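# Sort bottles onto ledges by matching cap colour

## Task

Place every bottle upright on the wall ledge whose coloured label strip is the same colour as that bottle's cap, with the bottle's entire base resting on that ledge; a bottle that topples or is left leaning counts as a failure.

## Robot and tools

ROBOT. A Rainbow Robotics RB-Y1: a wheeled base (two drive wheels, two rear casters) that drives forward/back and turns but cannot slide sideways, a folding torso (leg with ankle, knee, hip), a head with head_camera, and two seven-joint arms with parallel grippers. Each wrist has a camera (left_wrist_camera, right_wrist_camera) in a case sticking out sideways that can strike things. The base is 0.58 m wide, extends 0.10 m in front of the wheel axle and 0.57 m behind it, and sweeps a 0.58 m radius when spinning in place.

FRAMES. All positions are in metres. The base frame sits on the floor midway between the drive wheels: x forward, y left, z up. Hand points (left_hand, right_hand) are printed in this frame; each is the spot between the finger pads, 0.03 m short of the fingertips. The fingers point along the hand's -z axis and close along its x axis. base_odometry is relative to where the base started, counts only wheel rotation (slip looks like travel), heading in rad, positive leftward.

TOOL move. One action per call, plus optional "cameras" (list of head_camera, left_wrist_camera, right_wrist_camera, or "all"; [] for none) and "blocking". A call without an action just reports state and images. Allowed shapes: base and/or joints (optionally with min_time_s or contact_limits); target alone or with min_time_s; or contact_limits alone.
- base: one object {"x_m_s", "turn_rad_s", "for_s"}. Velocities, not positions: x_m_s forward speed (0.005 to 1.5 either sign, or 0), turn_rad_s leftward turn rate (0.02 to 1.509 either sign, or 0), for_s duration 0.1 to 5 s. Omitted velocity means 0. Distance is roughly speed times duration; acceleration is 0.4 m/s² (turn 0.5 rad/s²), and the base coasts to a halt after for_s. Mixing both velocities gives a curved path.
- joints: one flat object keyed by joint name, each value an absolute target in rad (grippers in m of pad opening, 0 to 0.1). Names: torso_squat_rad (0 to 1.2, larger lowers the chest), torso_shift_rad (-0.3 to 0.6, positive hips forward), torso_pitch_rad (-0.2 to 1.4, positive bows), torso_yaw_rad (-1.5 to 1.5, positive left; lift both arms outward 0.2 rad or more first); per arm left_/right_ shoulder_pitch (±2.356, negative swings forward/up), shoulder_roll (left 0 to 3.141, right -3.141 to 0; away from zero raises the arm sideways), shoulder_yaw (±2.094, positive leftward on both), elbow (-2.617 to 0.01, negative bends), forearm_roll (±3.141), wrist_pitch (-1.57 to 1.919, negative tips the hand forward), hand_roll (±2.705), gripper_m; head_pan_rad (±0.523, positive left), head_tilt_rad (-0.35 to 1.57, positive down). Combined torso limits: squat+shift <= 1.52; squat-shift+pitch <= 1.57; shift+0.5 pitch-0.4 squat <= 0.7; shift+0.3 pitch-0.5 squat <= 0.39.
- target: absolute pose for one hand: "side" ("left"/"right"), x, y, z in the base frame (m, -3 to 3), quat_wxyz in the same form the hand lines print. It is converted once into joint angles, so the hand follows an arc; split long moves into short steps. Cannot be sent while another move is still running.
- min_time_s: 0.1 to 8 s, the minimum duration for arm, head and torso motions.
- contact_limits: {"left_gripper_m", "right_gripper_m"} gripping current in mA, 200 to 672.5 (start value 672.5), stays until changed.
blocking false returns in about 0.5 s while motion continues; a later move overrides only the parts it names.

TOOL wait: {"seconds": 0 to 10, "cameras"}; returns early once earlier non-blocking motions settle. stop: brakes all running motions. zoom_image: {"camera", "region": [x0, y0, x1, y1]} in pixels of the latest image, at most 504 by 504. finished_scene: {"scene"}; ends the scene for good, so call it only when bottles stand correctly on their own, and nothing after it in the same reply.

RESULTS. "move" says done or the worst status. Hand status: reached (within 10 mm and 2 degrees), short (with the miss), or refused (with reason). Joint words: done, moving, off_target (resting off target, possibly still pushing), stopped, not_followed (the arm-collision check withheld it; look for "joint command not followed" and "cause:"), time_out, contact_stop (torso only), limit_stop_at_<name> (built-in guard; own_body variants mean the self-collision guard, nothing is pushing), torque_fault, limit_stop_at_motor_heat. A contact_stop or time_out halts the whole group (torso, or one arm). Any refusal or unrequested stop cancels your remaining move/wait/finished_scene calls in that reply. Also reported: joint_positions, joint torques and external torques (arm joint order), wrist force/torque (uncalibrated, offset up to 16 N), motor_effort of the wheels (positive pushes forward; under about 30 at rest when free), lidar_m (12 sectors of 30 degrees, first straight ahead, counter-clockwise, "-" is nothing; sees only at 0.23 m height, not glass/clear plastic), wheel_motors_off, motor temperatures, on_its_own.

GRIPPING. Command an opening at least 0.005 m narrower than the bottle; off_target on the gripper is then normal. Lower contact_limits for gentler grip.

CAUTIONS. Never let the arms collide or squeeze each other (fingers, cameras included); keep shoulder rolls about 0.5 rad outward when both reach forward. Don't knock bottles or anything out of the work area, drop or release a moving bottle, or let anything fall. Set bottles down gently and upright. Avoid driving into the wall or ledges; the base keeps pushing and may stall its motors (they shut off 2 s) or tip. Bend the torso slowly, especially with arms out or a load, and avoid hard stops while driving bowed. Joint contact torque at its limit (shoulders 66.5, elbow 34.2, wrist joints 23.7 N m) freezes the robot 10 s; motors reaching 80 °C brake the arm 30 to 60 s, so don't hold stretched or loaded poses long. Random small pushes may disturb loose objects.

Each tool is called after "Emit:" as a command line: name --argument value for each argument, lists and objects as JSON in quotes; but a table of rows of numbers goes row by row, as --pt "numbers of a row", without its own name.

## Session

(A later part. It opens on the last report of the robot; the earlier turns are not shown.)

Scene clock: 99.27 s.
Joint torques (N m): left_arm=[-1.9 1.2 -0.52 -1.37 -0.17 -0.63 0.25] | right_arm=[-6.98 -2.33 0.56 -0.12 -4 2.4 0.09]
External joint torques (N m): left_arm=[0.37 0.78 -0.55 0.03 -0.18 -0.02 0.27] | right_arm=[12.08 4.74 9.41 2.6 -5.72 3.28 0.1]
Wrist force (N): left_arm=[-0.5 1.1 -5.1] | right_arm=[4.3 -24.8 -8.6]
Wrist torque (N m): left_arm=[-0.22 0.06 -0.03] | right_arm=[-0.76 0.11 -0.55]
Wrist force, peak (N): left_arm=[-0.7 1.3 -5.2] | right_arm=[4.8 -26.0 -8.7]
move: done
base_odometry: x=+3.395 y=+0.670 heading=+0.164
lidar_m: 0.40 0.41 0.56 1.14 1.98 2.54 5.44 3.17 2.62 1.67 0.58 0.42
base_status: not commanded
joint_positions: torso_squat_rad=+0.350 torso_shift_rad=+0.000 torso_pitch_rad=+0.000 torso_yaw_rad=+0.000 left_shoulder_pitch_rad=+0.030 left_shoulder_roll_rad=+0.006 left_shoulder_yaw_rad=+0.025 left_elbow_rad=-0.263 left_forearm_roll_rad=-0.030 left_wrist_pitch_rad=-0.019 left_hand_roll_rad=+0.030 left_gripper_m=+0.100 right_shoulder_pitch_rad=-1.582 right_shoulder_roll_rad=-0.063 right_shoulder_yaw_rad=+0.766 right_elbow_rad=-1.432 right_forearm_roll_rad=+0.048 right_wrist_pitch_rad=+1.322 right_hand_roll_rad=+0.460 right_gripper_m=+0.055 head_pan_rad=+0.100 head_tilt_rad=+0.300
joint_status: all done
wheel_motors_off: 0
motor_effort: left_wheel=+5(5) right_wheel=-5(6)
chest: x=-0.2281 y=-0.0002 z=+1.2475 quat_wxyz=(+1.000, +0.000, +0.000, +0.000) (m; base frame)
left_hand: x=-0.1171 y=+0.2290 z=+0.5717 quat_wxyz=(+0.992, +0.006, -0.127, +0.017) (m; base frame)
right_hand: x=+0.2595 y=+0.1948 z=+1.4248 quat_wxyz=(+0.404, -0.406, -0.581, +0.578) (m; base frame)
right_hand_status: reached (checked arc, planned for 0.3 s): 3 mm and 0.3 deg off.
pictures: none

Emit:
move --joints '{"right_gripper_m": 0.1}'

Emit:
move --base '{"x_m_s": -0.5, "for_s": 0.667}' --blocking false

Emit:
wait --seconds 0.4 --cameras '["right_wrist_camera"]'

Emit:
move --joints '{"right_shoulder_pitch_rad": -0.889, "right_shoulder_roll_rad": -0.895, "right_shoulder_yaw_rad": 0.25, "right_elbow_rad": -2.341, "right_forearm_roll_rad": -0.237, "right_wrist_pitch_rad": 1.524, "right_hand_roll_rad": 0.683, "right_gripper_m": 0.084, "head_pan_rad": -0.42, "head_tilt_rad": 0.35}' --min_time_s 1.3

Emit:
move --target '{"side": "right", "x": 0.27, "y": -0.528, "z": 1.24, "quat_wxyz": [0.5, -0.5, -0.5, 0.5]}' --min_time_s 1.2 --cameras '["head_camera", "right_wrist_camera"]'

Scene clock: 101.53 s.
Joint torques (N m): left_arm=[-2.24 1.38 -0.37 -1.3 -0.13 -0.65 0.2] | right_arm=[-17.76 -6.6 -5.94 -2.16 1.23 -0.54 0.16]
External joint torques (N m): left_arm=[0.03 0.95 -0.4 0.1 -0.13 -0.04 0.21] | right_arm=[1.31 0.42 2.91 0.59 -0.49 0.34 0.17]
Wrist force (N): left_arm=[-0.8 1.2 -4.5] | right_arm=[2.3 4.0 0.7]
Wrist torque (N m): left_arm=[-0.26 0.01 -0.03] | right_arm=[-0.19 -0.02 -0.18]
Wrist force, peak (N): left_arm=[-0.5 1.3 -5.3] | right_arm=[5.0 -24.8 -9.6]
move: done
base_odometry: x=+3.395 y=+0.670 heading=+0.164
lidar_m: 0.40 0.41 0.56 1.14 1.98 2.54 5.44 3.17 2.62 1.66 0.59 0.42
base_status: not commanded
joint_positions: torso_squat_rad=+0.350 torso_shift_rad=+0.000 torso_pitch_rad=+0.000 torso_yaw_rad=+0.000 left_shoulder_pitch_rad=+0.030 left_shoulder_roll_rad=+0.006 left_shoulder_yaw_rad=+0.025 left_elbow_rad=-0.263 left_forearm_roll_rad=-0.030 left_wrist_pitch_rad=-0.019 left_hand_roll_rad=+0.030 left_gripper_m=+0.100 right_shoulder_pitch_rad=-1.579 right_shoulder_roll_rad=-0.062 right_shoulder_yaw_rad=+0.768 right_elbow_rad=-1.432 right_forearm_roll_rad=+0.047 right_wrist_pitch_rad=+1.323 right_hand_roll_rad=+0.460 right_gripper_m=+0.100 head_pan_rad=+0.100 head_tilt_rad=+0.300
joint_status: all done
wheel_motors_off: 0
motor_effort: left_wheel=+6(7) right_wheel=-4(5)
chest: x=-0.2280 y=-0.0002 z=+1.2475 quat_wxyz=(+1.000, +0.000, +0.000, +0.000) (m; base frame)
left_hand: x=-0.1172 y=+0.2290 z=+0.5717 quat_wxyz=(+0.992, +0.006, -0.127, +0.017) (m; base frame)
right_hand: x=+0.2599 y=+0.1949 z=+1.4224 quat_wxyz=(+0.405, -0.405, -0.580, +0.579) (m; base frame)
pictures: none

Scene clock: 102.03 s.
Joint torques (N m): left_arm=[-2.01 1.28 -0.51 -1.3 -0.2 -0.71 0.24] | right_arm=[-18.99 -6.26 -5.77 -2.88 1.64 -0.65 0.36]
External joint torques (N m): left_arm=[0.24 0.85 -0.54 0.1 -0.2 -0.1 0.25] | right_arm=[0.09 0.75 3.07 -0.13 -0.09 0.23 0.36]
Wrist force (N): left_arm=[-0.4 0.8 -4.9] | right_arm=[3.3 4.3 0.2]
Wrist torque (N m): left_arm=[-0.19 0.02 -0.04] | right_arm=[-0.23 0.12 -0.17]
Wrist force, peak (N): left_arm=[-0.8 1.3 -5.3] | right_arm=[3.3 4.7 -0.1]
move: moving
base_odometry: x=+3.330 y=+0.659 heading=+0.164
lidar_m: 0.46 0.48 0.65 1.15 1.96 2.49 5.37 3.13 2.62 1.95 0.68 0.49
base_status: moving
joint_positions: torso_squat_rad=+0.350 torso_shift_rad=+0.000 torso_pitch_rad=+0.001 torso_yaw_rad=+0.000 left_shoulder_pitch_rad=+0.030 left_shoulder_roll_rad=+0.006 left_shoulder_yaw_rad=+0.025 left_elbow_rad=-0.263 left_forearm_roll_rad=-0.030 left_wrist_pitch_rad=-0.019 left_hand_roll_rad=+0.030 left_gripper_m=+0.100 right_shoulder_pitch_rad=-1.579 right_shoulder_roll_rad=-0.062 right_shoulder_yaw_rad=+0.768 right_elbow_rad=-1.432 right_forearm_roll_rad=+0.047 right_wrist_pitch_rad=+1.323 right_hand_roll_rad=+0.460 right_gripper_m=+0.100 head_pan_rad=+0.100 head_tilt_rad=+0.300
joint_status: not commanded
wheel_motors_off: 0
motor_effort: left_wheel=-29(34) right_wheel=-15(24)
chest: x=-0.2275 y=-0.0002 z=+1.2475 quat_wxyz=(+1.000, +0.000, +0.000, +0.000) (m; base frame)
left_hand: x=-0.1171 y=+0.2290 z=+0.5716 quat_wxyz=(+0.992, +0.006, -0.127, +0.017) (m; base frame)
right_hand: x=+0.2607 y=+0.1948 z=+1.4220 quat_wxyz=(+0.406, -0.405, -0.579, +0.579) (m; base frame)
pictures: none

Scene clock: 102.43 s.
Joint torques (N m): left_arm=[-3.68 1.39 -0.42 -1.47 -0.2 -0.65 0.21] | right_arm=[-19.47 -7.55 -6.54 -2.19 1.13 -0.75 0.17]
External joint torques (N m): left_arm=[-1.43 0.97 -0.45 -0.07 -0.2 -0.03 0.22] | right_arm=[-0.35 -0.53 2.31 0.63 -0.6 0.13 0.18]
Wrist force (N): left_arm=[-0.9 1.0 -5.2] | right_arm=[3.5 4.3 1.1]
Wrist torque (N m): left_arm=[-0.23 0.01 -0.02] | right_arm=[-0.18 0.14 -0.19]
Wrist force, peak (N): left_arm=[-0.9 1.0 -5.2] | right_arm=[3.1 5.1 0.7]
earlier move: moving
base_odometry: x=+3.219 y=+0.641 heading=+0.165
lidar_m: 0.57 0.59 0.82 1.16 1.91 2.41 5.26 3.05 2.59 2.41 0.83 0.60
base_status: moving
joint_positions: torso_squat_rad=+0.350 torso_shift_rad=+0.000 torso_pitch_rad=-0.001 torso_yaw_rad=+0.000 left_shoulder_pitch_rad=+0.030 left_shoulder_roll_rad=+0.006 left_shoulder_yaw_rad=+0.025 left_elbow_rad=-0.263 left_forearm_roll_rad=-0.030 left_wrist_pitch_rad=-0.019 left_hand_roll_rad=+0.030 left_gripper_m=+0.100 right_shoulder_pitch_rad=-1.579 right_shoulder_roll_rad=-0.062 right_shoulder_yaw_rad=+0.768 right_elbow_rad=-1.432 right_forearm_roll_rad=+0.047 right_wrist_pitch_rad=+1.323 right_hand_roll_rad=+0.460 right_gripper_m=+0.100 head_pan_rad=+0.100 head_tilt_rad=+0.300
joint_status: not commanded
wheel_motors_off: 0
motor_effort: left_wheel=+8(34) right_wheel=-10(24)
chest: x=-0.2284 y=-0.0002 z=+1.2475 quat_wxyz=(+1.000, +0.000, +0.000, +0.000) (m; base frame)
left_hand: x=-0.1176 y=+0.2290 z=+0.5717 quat_wxyz=(+0.992, +0.006, -0.127, +0.017) (m; base frame)
right_hand: x=+0.2594 y=+0.1950 z=+1.4224 quat_wxyz=(+0.405, -0.405, -0.580, +0.579) (m; base frame)
wait: 0.40 s; no rest
pictures: right_wrist_camera
camera_calibration:
right_wrist_camera: T_world_to_cam=[[0.3267, -0.943731, 0.0513614, 0.0214222], [-0.453262, -0.204133, -0.867688, 1.41869], [0.829349, 0.260194, -0.494448, 0.509606], [0, 0, 0, 1]] pos_world=[0.2134, 0.177222, 1.48186]

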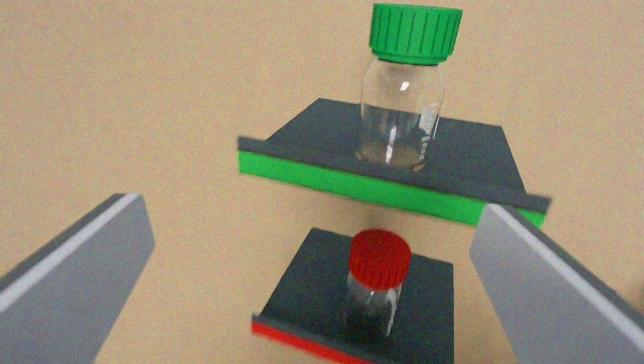

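Scene clock: 104.07 s.
Joint torques (N m): left_arm=[-2.76 1.41 -0.45 -1.8 -0.21 -0.67 0.37] | right_arm=[-16.09 -8.79 -6.82 -0.99 1.62 -1.2 0.09]
External joint torques (N m): left_arm=[-0.5 0.98 -0.48 -0.4 -0.22 -0.06 0.38] | right_arm=[0.04 -0.59 0.95 -0.25 0.08 0.05 0.09]
Wrist force (N): left_arm=[-0.7 1.1 -5.1] | right_arm=[3.1 4.4 1.2]
Wrist torque (N m): left_arm=[-0.23 0.01 -0.03] | right_arm=[-0.23 0.11 -0.26]
Wrist force, peak (N): left_arm=[-0.9 1.2 -5.2] | right_arm=[4.9 4.8 1.9]
move: done
base_odometry: x=+3.176 y=+0.633 heading=+0.165
lidar_m: 0.62 0.64 0.87 1.17 1.89 2.83 5.22 3.05 2.60 2.52 0.91 0.65
base_status: done (sent for 0.67 of 0.67 s)
joint_positions: torso_squat_rad=+0.350 torso_shift_rad=+0.000 torso_pitch_rad=+0.000 torso_yaw_rad=+0.000 left_shoulder_pitch_rad=+0.030 left_shoulder_roll_rad=+0.006 left_shoulder_yaw_rad=+0.025 left_elbow_rad=-0.263 left_forearm_roll_rad=-0.030 left_wrist_pitch_rad=-0.019 left_hand_roll_rad=+0.030 left_gripper_m=+0.100 right_shoulder_pitch_rad=-0.889 right_shoulder_roll_rad=-0.895 right_shoulder_yaw_rad=+0.250 right_elbow_rad=-2.341 right_forearm_roll_rad=-0.237 right_wrist_pitch_rad=+1.524 right_hand_roll_rad=+0.683 right_gripper_m=+0.084 head_pan_rad=-0.420 head_tilt_rad=+0.350
joint_status: all done
wheel_motors_off: 0
motor_effort: left_wheel=+7(23) right_wheel=-6(10)
chest: x=-0.2280 y=-0.0002 z=+1.2475 quat_wxyz=(+1.000, +0.000, +0.000, +0.000) (m; base frame)
left_hand: x=-0.1174 y=+0.2290 z=+0.5716 quat_wxyz=(+0.992, +0.006, -0.127, +0.017) (m; base frame)
right_hand: x=+0.2501 y=-0.2000 z=+1.4199 quat_wxyz=(+0.500, -0.500, -0.500, +0.500) (m; base frame)
pictures: none

Scene clock: 105.67 s.
Joint torques (N m): left_arm=[-2.62 1.59 -0.63 -1.85 -0.18 -0.65 0.21] | right_arm=[-10.09 -20.97 -10.34 -2.69 0.05 -1.06 -0.16]
External joint torques (N m): left_arm=[-0.36 1.16 -0.66 -0.45 -0.18 -0.04 0.23] | right_arm=[0.01 -1.57 1.46 -0.12 0.02 0.4 -0.15]
Wrist force (N): left_arm=[-0.9 0.8 -4.8] | right_arm=[3.1 4.1 0.6]
Wrist torque (N m): left_arm=[-0.20 0.02 -0.04] | right_arm=[-0.22 0.09 -0.28]
Wrist force, peak (N): left_arm=[-0.6 1.2 -5.2] | right_arm=[2.5 6.4 -0.6]
move: done
base_odometry: x=+3.176 y=+0.633 heading=+0.165
lidar_m: 0.62 0.64 0.87 1.17 1.88 2.83 5.21 3.05 2.60 2.52 0.91 0.65
base_status: not commanded
joint_positions: torso_squat_rad=+0.350 torso_shift_rad=+0.000 torso_pitch_rad=+0.000 torso_yaw_rad=+0.000 left_shoulder_pitch_rad=+0.030 left_shoulder_roll_rad=+0.006 left_shoulder_yaw_rad=+0.025 left_elbow_rad=-0.263 left_forearm_roll_rad=-0.030 left_wrist_pitch_rad=-0.019 left_hand_roll_rad=+0.030 left_gripper_m=+0.100 right_shoulder_pitch_rad=+0.115 right_shoulder_roll_rad=-1.317 right_shoulder_yaw_rad=-0.066 right_elbow_rad=-1.592 right_forearm_roll_rad=-0.583 right_wrist_pitch_rad=-0.052 right_hand_roll_rad=+0.835 right_gripper_m=+0.084 head_pan_rad=-0.420 head_tilt_rad=+0.350
joint_status: all done
wheel_motors_off: 0
motor_effort: left_wheel=+7(8) right_wheel=-6(8)
chest: x=-0.2280 y=-0.0003 z=+1.2475 quat_wxyz=(+1.000, +0.000, +0.000, +0.000) (m; base frame)
left_hand: x=-0.1174 y=+0.2289 z=+0.5717 quat_wxyz=(+0.992, +0.006, -0.127, +0.017) (m; base frame)
right_hand: x=+0.2699 y=-0.5281 z=+1.2400 quat_wxyz=(+0.500, -0.500, -0.500, +0.500) (m; base frame)
right_hand_status: reached (checked arc, planned for 1.2 s): 0 mm and 0.0 deg off.
pictures: head_camera, right_wrist_camera
camera_calibration:
head_camera: T_world_to_cam=[[-0.433044, -0.901059, 0.0237727, -0.119182], [-0.287557, 0.113106, -0.951061, 1.37599], [0.854274, -0.418687, -0.308086, 0.564814], [0, 0, 0, 1]] pos_world=[-0.138442, -0.0265431, 1.48549]
right_wrist_camera: T_world_to_cam=[[-0.0176666, -0.998509, 0.0516555, -0.591457], [-0.496349, -0.0360896, -0.867373, 1.21752], [0.867944, -0.0409626, -0.494971, 0.430048], [0, 0, 0, 1]] pos_world=[0.220608, -0.52902, 1.29946]

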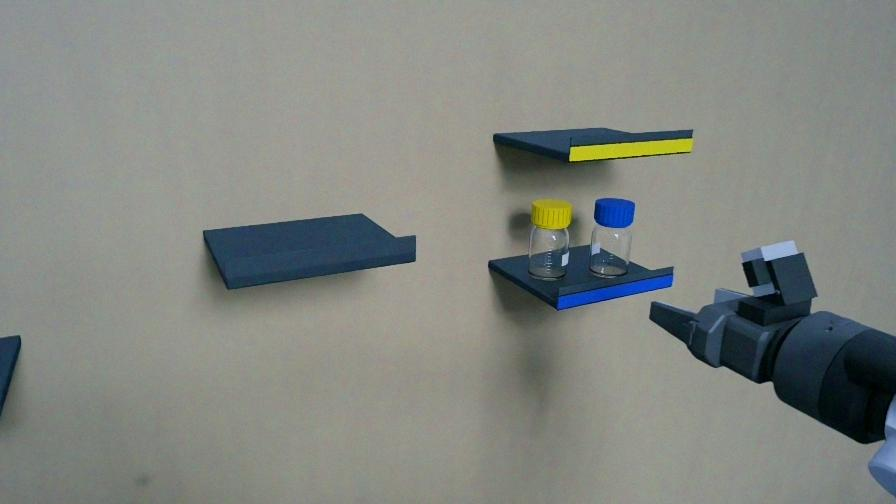

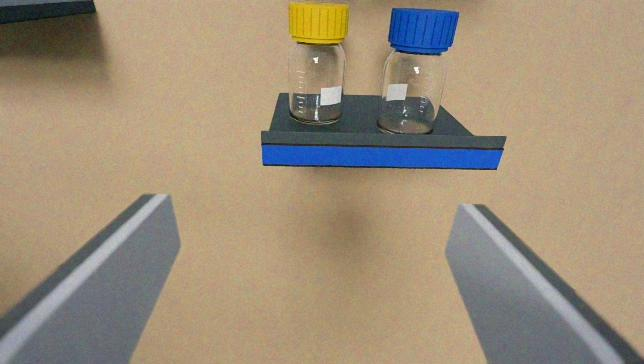

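Emit:
move --cameras '["head_camera", "right_wrist_camera"]'

Emit:
zoom_image --camera "right_wrist_camera" --region '[220, 20, 520, 200]'

Emit:
zoom_image --camera "head_camera" --region '[448, 100, 896, 350]'

Scene clock: 107.83 s.
Joint torques (N m): left_arm=[-2.53 1.3 -0.34 -1.74 -0.22 -0.84 0.19] | right_arm=[-9.78 -20.86 -10.45 -2.62 0.18 -1.13 -0.07]
External joint torques (N m): left_arm=[-0.27 0.87 -0.37 -0.34 -0.23 -0.22 0.21] | right_arm=[0.32 -1.46 1.35 -0.05 0.14 0.33 -0.06]
Motor temperatures (°C): left_arm=[33 38 32 38 34 42 39] | right_arm=[34 35 34 34 35 34 43]
Wrist force (N): left_arm=[-0.5 1.2 -5.0] | right_arm=[3.1 4.2 0.9]
Wrist torque (N m): left_arm=[-0.23 0.06 -0.02] | right_arm=[-0.20 0.09 -0.29]
Wrist force, peak (N): left_arm=[-0.5 1.4 -5.3] | right_arm=[2.9 5.1 1.1]
base_odometry: x=+3.176 y=+0.633 heading=+0.165
lidar_m: 0.62 0.65 0.87 1.16 1.88 2.84 5.22 3.05 2.60 2.52 0.91 0.66
base_status: not commanded
joint_positions: torso_squat_rad=+0.350 torso_shift_rad=+0.000 torso_pitch_rad=+0.000 torso_yaw_rad=+0.000 left_shoulder_pitch_rad=+0.030 left_shoulder_roll_rad=+0.006 left_shoulder_yaw_rad=+0.025 left_elbow_rad=-0.263 left_forearm_roll_rad=-0.030 left_wrist_pitch_rad=-0.019 left_hand_roll_rad=+0.030 left_gripper_m=+0.100 right_shoulder_pitch_rad=+0.115 right_shoulder_roll_rad=-1.317 right_shoulder_yaw_rad=-0.066 right_elbow_rad=-1.592 right_forearm_roll_rad=-0.583 right_wrist_pitch_rad=-0.052 right_hand_roll_rad=+0.835 right_gripper_m=+0.084 head_pan_rad=-0.420 head_tilt_rad=+0.350
joint_status: all done
wheel_motors_off: 0
motor_effort: left_wheel=+7(8) right_wheel=-6(8)
chest: x=-0.2280 y=-0.0003 z=+1.2475 quat_wxyz=(+1.000, +0.000, +0.000, +0.000) (m; base frame)
left_hand: x=-0.1174 y=+0.2289 z=+0.5717 quat_wxyz=(+0.992, +0.006, -0.127, +0.017) (m; base frame)
right_hand: x=+0.2699 y=-0.5281 z=+1.2400 quat_wxyz=(+0.500, -0.500, -0.500, +0.500) (m; base frame)
right_hand_status: reached (checked arc, planned for 1.2 s): 0 mm and 0.0 deg off.
pictures: head_camera, right_wrist_camera
camera_calibration:
head_camera: T_world_to_cam=[[-0.433044, -0.901059, 0.0237727, -0.119182], [-0.287557, 0.113106, -0.951061, 1.37599], [0.854274, -0.418687, -0.308086, 0.564814], [0, 0, 0, 1]] pos_world=[-0.138442, -0.0265431, 1.48549]
right_wrist_camera: T_world_to_cam=[[-0.0176666, -0.998509, 0.0516555, -0.591457], [-0.496349, -0.0360896, -0.867373, 1.21752], [0.867944, -0.0409626, -0.494971, 0.430048], [0, 0, 0, 1]] pos_world=[0.220608, -0.52902, 1.29946]

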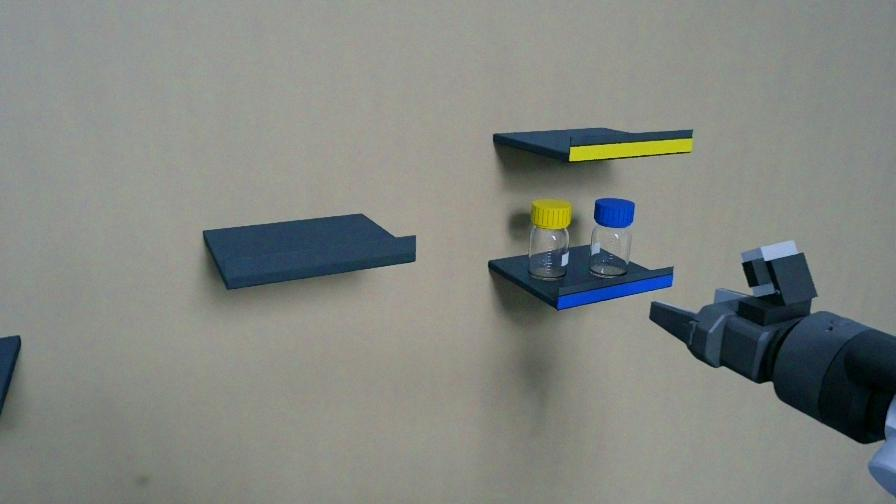

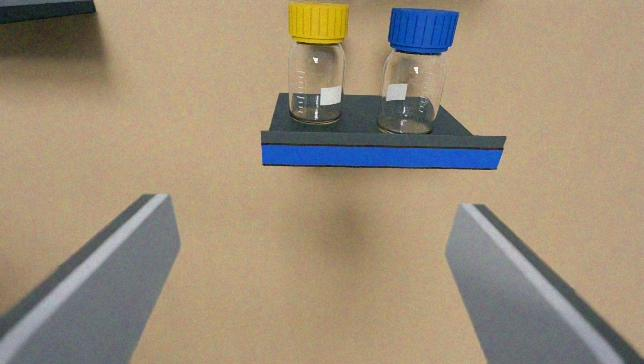

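Scaled by 1.680 from the camera's 644x364 image, which has a finer 1265x715 frame.

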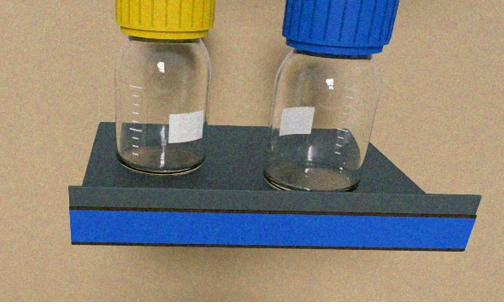

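Scaled by 1.125 from the camera's 896x504 image, which has a finer 1280x720 frame.

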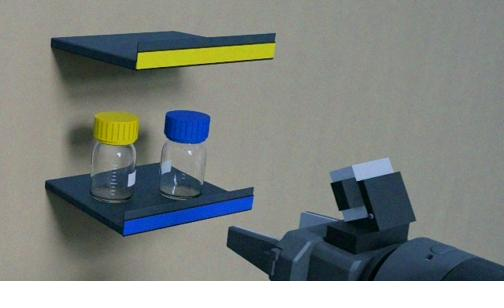

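Emit:
move --base '{"x_m_s": 0.5, "for_s": 0.7333}' --joints '{"right_gripper_m": 0.073}' --cameras '["right_wrist_camera"]'

Scene clock: 112.13 s.
Joint torques (N m): left_arm=[-1.4 1.32 -0.55 -1.32 -0.03 -0.71 0.27] | right_arm=[-9.35 -20.6 -9.93 -2.18 0.16 -1.19 -0.03]
External joint torques (N m): left_arm=[0.87 0.88 -0.58 0.08 -0.03 -0.1 0.28] | right_arm=[0.76 -1.19 1.87 0.39 0.12 0.28 -0.02]
Wrist force (N): left_arm=[-0.8 1.2 -4.9] | right_arm=[2.7 4.2 -0.2]
Wrist torque (N m): left_arm=[-0.24 0.02 -0.03] | right_arm=[-0.21 0.03 -0.27]
Wrist force, peak (N): left_arm=[0.3 1.2 -5.5] | right_arm=[3.4 5.3 0.6]
move: done
base_odometry: x=+3.441 y=+0.678 heading=+0.166
lidar_m: 0.35 0.36 0.50 1.14 2.00 2.58 5.49 3.21 2.62 1.49 0.52 0.37
base_status: done (sent for 0.73 of 0.73 s)
joint_positions: torso_squat_rad=+0.350 torso_shift_rad=+0.000 torso_pitch_rad=+0.000 torso_yaw_rad=+0.000 left_shoulder_pitch_rad=+0.030 left_shoulder_roll_rad=+0.006 left_shoulder_yaw_rad=+0.025 left_elbow_rad=-0.263 left_forearm_roll_rad=-0.030 left_wrist_pitch_rad=-0.019 left_hand_roll_rad=+0.030 left_gripper_m=+0.100 right_shoulder_pitch_rad=+0.115 right_shoulder_roll_rad=-1.317 right_shoulder_yaw_rad=-0.066 right_elbow_rad=-1.592 right_forearm_roll_rad=-0.583 right_wrist_pitch_rad=-0.052 right_hand_roll_rad=+0.835 right_gripper_m=+0.073 head_pan_rad=-0.420 head_tilt_rad=+0.350
joint_status: all done
wheel_motors_off: 0
motor_effort: left_wheel=+4(32) right_wheel=-6(34)
chest: x=-0.2280 y=-0.0002 z=+1.2475 quat_wxyz=(+1.000, +0.000, +0.000, +0.000) (m; base frame)
left_hand: x=-0.1172 y=+0.2289 z=+0.5717 quat_wxyz=(+0.992, +0.006, -0.127, +0.017) (m; base frame)
right_hand: x=+0.2700 y=-0.5280 z=+1.2400 quat_wxyz=(+0.500, -0.500, -0.500, +0.500) (m; base frame)
pictures: right_wrist_camera
camera_calibration:
right_wrist_camera: T_world_to_cam=[[-0.0175305, -0.998509, 0.0516934, -0.591435], [-0.496346, -0.03619, -0.86737, 1.21751], [0.867948, -0.0408632, -0.494972, 0.430018], [0, 0, 0, 1]] pos_world=[0.220708, -0.528919, 1.29946]

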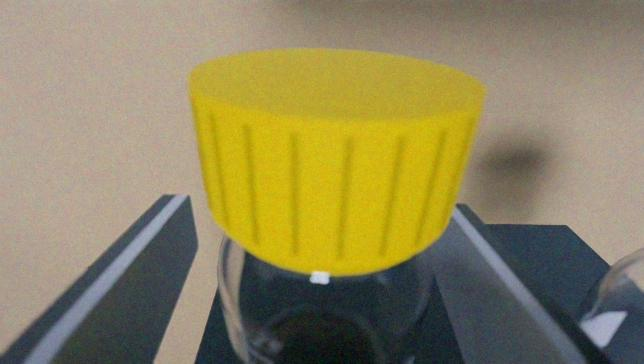

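Emit:
move --joints '{"right_gripper_m": 0.045}' --cameras '["right_wrist_camera"]'

Emit:
move --target '{"side": "right", "x": 0.27, "y": -0.528, "z": 1.263, "quat_wxyz": [0.5, -0.5, -0.5, 0.5]}' --cameras '["head_camera", "right_wrist_camera"]'

Scene clock: 113.27 s.
Joint torques (N m): left_arm=[-1.63 1.28 -0.5 -1.39 -0.03 -0.69 0.27] | right_arm=[-9.5 -20.74 -10.54 -2.3 -0.02 -1.22 -0.14]
External joint torques (N m): left_arm=[0.63 0.85 -0.53 0.02 -0.04 -0.08 0.28] | right_arm=[0.61 -1.34 1.26 0.26 -0.05 0.24 -0.14]
Wrist force (N): left_arm=[-0.7 1.1 -5.2] | right_arm=[2.7 4.6 0.4]
Wrist torque (N m): left_arm=[-0.23 0.03 -0.03] | right_arm=[-0.21 0.10 -0.24]
Wrist force, peak (N): left_arm=[-0.7 1.1 -5.3] | right_arm=[3.6 4.4 1.2]
move: off_target
base_odometry: x=+3.441 y=+0.678 heading=+0.166
lidar_m: 0.35 0.37 0.50 1.14 2.01 2.58 5.48 3.21 2.62 1.48 0.51 0.37
base_status: not commanded
joint_positions: torso_squat_rad=+0.350 torso_shift_rad=+0.000 torso_pitch_rad=+0.000 torso_yaw_rad=+0.000 left_shoulder_pitch_rad=+0.030 left_shoulder_roll_rad=+0.006 left_shoulder_yaw_rad=+0.025 left_elbow_rad=-0.263 left_forearm_roll_rad=-0.030 left_wrist_pitch_rad=-0.019 left_hand_roll_rad=+0.030 left_gripper_m=+0.100 right_shoulder_pitch_rad=+0.115 right_shoulder_roll_rad=-1.317 right_shoulder_yaw_rad=-0.066 right_elbow_rad=-1.592 right_forearm_roll_rad=-0.583 right_wrist_pitch_rad=-0.052 right_hand_roll_rad=+0.835 right_gripper_m=+0.055 head_pan_rad=-0.420 head_tilt_rad=+0.350
joint_status: right_gripper_m off_target (ended at +0.055, target +0.045)
wheel_motors_off: 0
motor_effort: left_wheel=+4(5) right_wheel=-7(8)
chest: x=-0.2280 y=-0.0002 z=+1.2475 quat_wxyz=(+1.000, +0.000, +0.000, +0.000) (m; base frame)
left_hand: x=-0.1172 y=+0.2289 z=+0.5717 quat_wxyz=(+0.992, +0.006, -0.127, +0.017) (m; base frame)
right_hand: x=+0.2700 y=-0.5281 z=+1.2400 quat_wxyz=(+0.500, -0.500, -0.500, +0.500) (m; base frame)
pictures: right_wrist_camera
camera_calibration:
right_wrist_camera: T_world_to_cam=[[-0.0175796, -0.998513, 0.0516065, -0.591313], [-0.496345, -0.0360902, -0.867375, 1.21757], [0.867947, -0.0408627, -0.494973, 0.43002], [0, 0, 0, 1]] pos_world=[0.220708, -0.528919, 1.29946]

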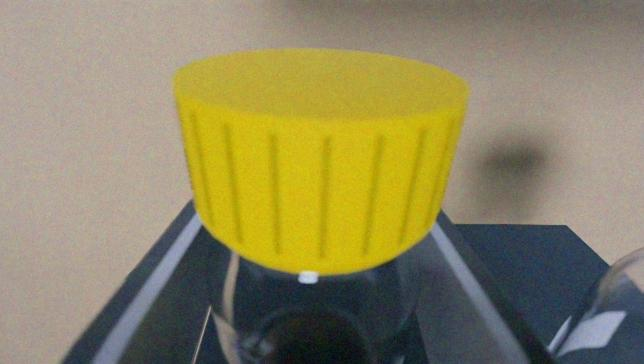

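Scene clock: 114.03 s.
Joint torques (N m): left_arm=[-1.85 1.39 -0.58 -1.54 -0.08 -0.78 0.19] | right_arm=[-8.79 -21.16 -11.12 -2.04 0 -1.44 -0.1]
External joint torques (N m): left_arm=[0.42 0.96 -0.61 -0.14 -0.09 -0.16 0.21] | right_arm=[1.29 -1.74 0.87 -0.06 -0.06 -0.02 -0.09]
Wrist force (N): left_arm=[-0.4 1.3 -5.0] | right_arm=[3.2 6.1 0.3]
Wrist torque (N m): left_arm=[-0.26 0.07 -0.03] | right_arm=[-0.25 0.12 -0.07]
Wrist force, peak (N): left_arm=[-0.7 1.2 -5.2] | right_arm=[3.4 7.3 1.2]
move: done
base_odometry: x=+3.441 y=+0.678 heading=+0.166
lidar_m: 0.35 0.37 0.50 1.14 2.00 2.57 5.48 3.21 2.62 1.48 0.52 0.37
base_status: not commanded
joint_positions: torso_squat_rad=+0.350 torso_shift_rad=+0.000 torso_pitch_rad=+0.000 torso_yaw_rad=+0.000 left_shoulder_pitch_rad=+0.030 left_shoulder_roll_rad=+0.006 left_shoulder_yaw_rad=+0.025 left_elbow_rad=-0.263 left_forearm_roll_rad=-0.030 left_wrist_pitch_rad=-0.019 left_hand_roll_rad=+0.030 left_gripper_m=+0.100 right_shoulder_pitch_rad=+0.131 right_shoulder_roll_rad=-1.376 right_shoulder_yaw_rad=-0.097 right_elbow_rad=-1.616 right_forearm_roll_rad=-0.611 right_wrist_pitch_rad=-0.028 right_hand_roll_rad=+0.804 right_gripper_m=+0.055 head_pan_rad=-0.420 head_tilt_rad=+0.350
joint_status: all done
wheel_motors_off: 0
motor_effort: left_wheel=+4(5) right_wheel=-7(8)
chest: x=-0.2280 y=-0.0002 z=+1.2475 quat_wxyz=(+1.000, +0.000, +0.000, +0.000) (m; base frame)
left_hand: x=-0.1173 y=+0.2289 z=+0.5717 quat_wxyz=(+0.992, +0.005, -0.127, +0.017) (m; base frame)
right_hand: x=+0.2701 y=-0.5279 z=+1.2630 quat_wxyz=(+0.500, -0.500, -0.500, +0.500) (m; base frame)
right_hand_status: reached (checked arc, planned for 0.3 s): 0 mm and 0.0 deg off.
pictures: head_camera, right_wrist_camera
camera_calibration:
head_camera: T_world_to_cam=[[-0.433004, -0.901075, 0.0238995, -0.119275], [-0.287616, 0.112986, -0.951058, 1.37596], [0.854274, -0.418686, -0.308087, 0.564857], [0, 0, 0, 1]] pos_world=[-0.138442, -0.0264427, 1.48549]
right_wrist_camera: T_world_to_cam=[[-0.016774, -0.998526, 0.0516101, -0.592586], [-0.496284, -0.0364953, -0.867393, 1.23737], [0.867998, -0.0401629, -0.494941, 0.441636], [0, 0, 0, 1]] pos_world=[0.22081, -0.528817, 1.32246]

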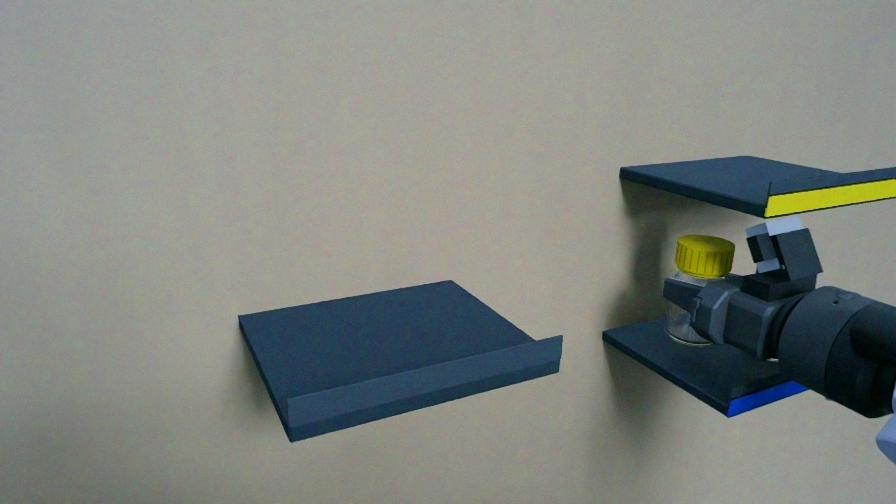

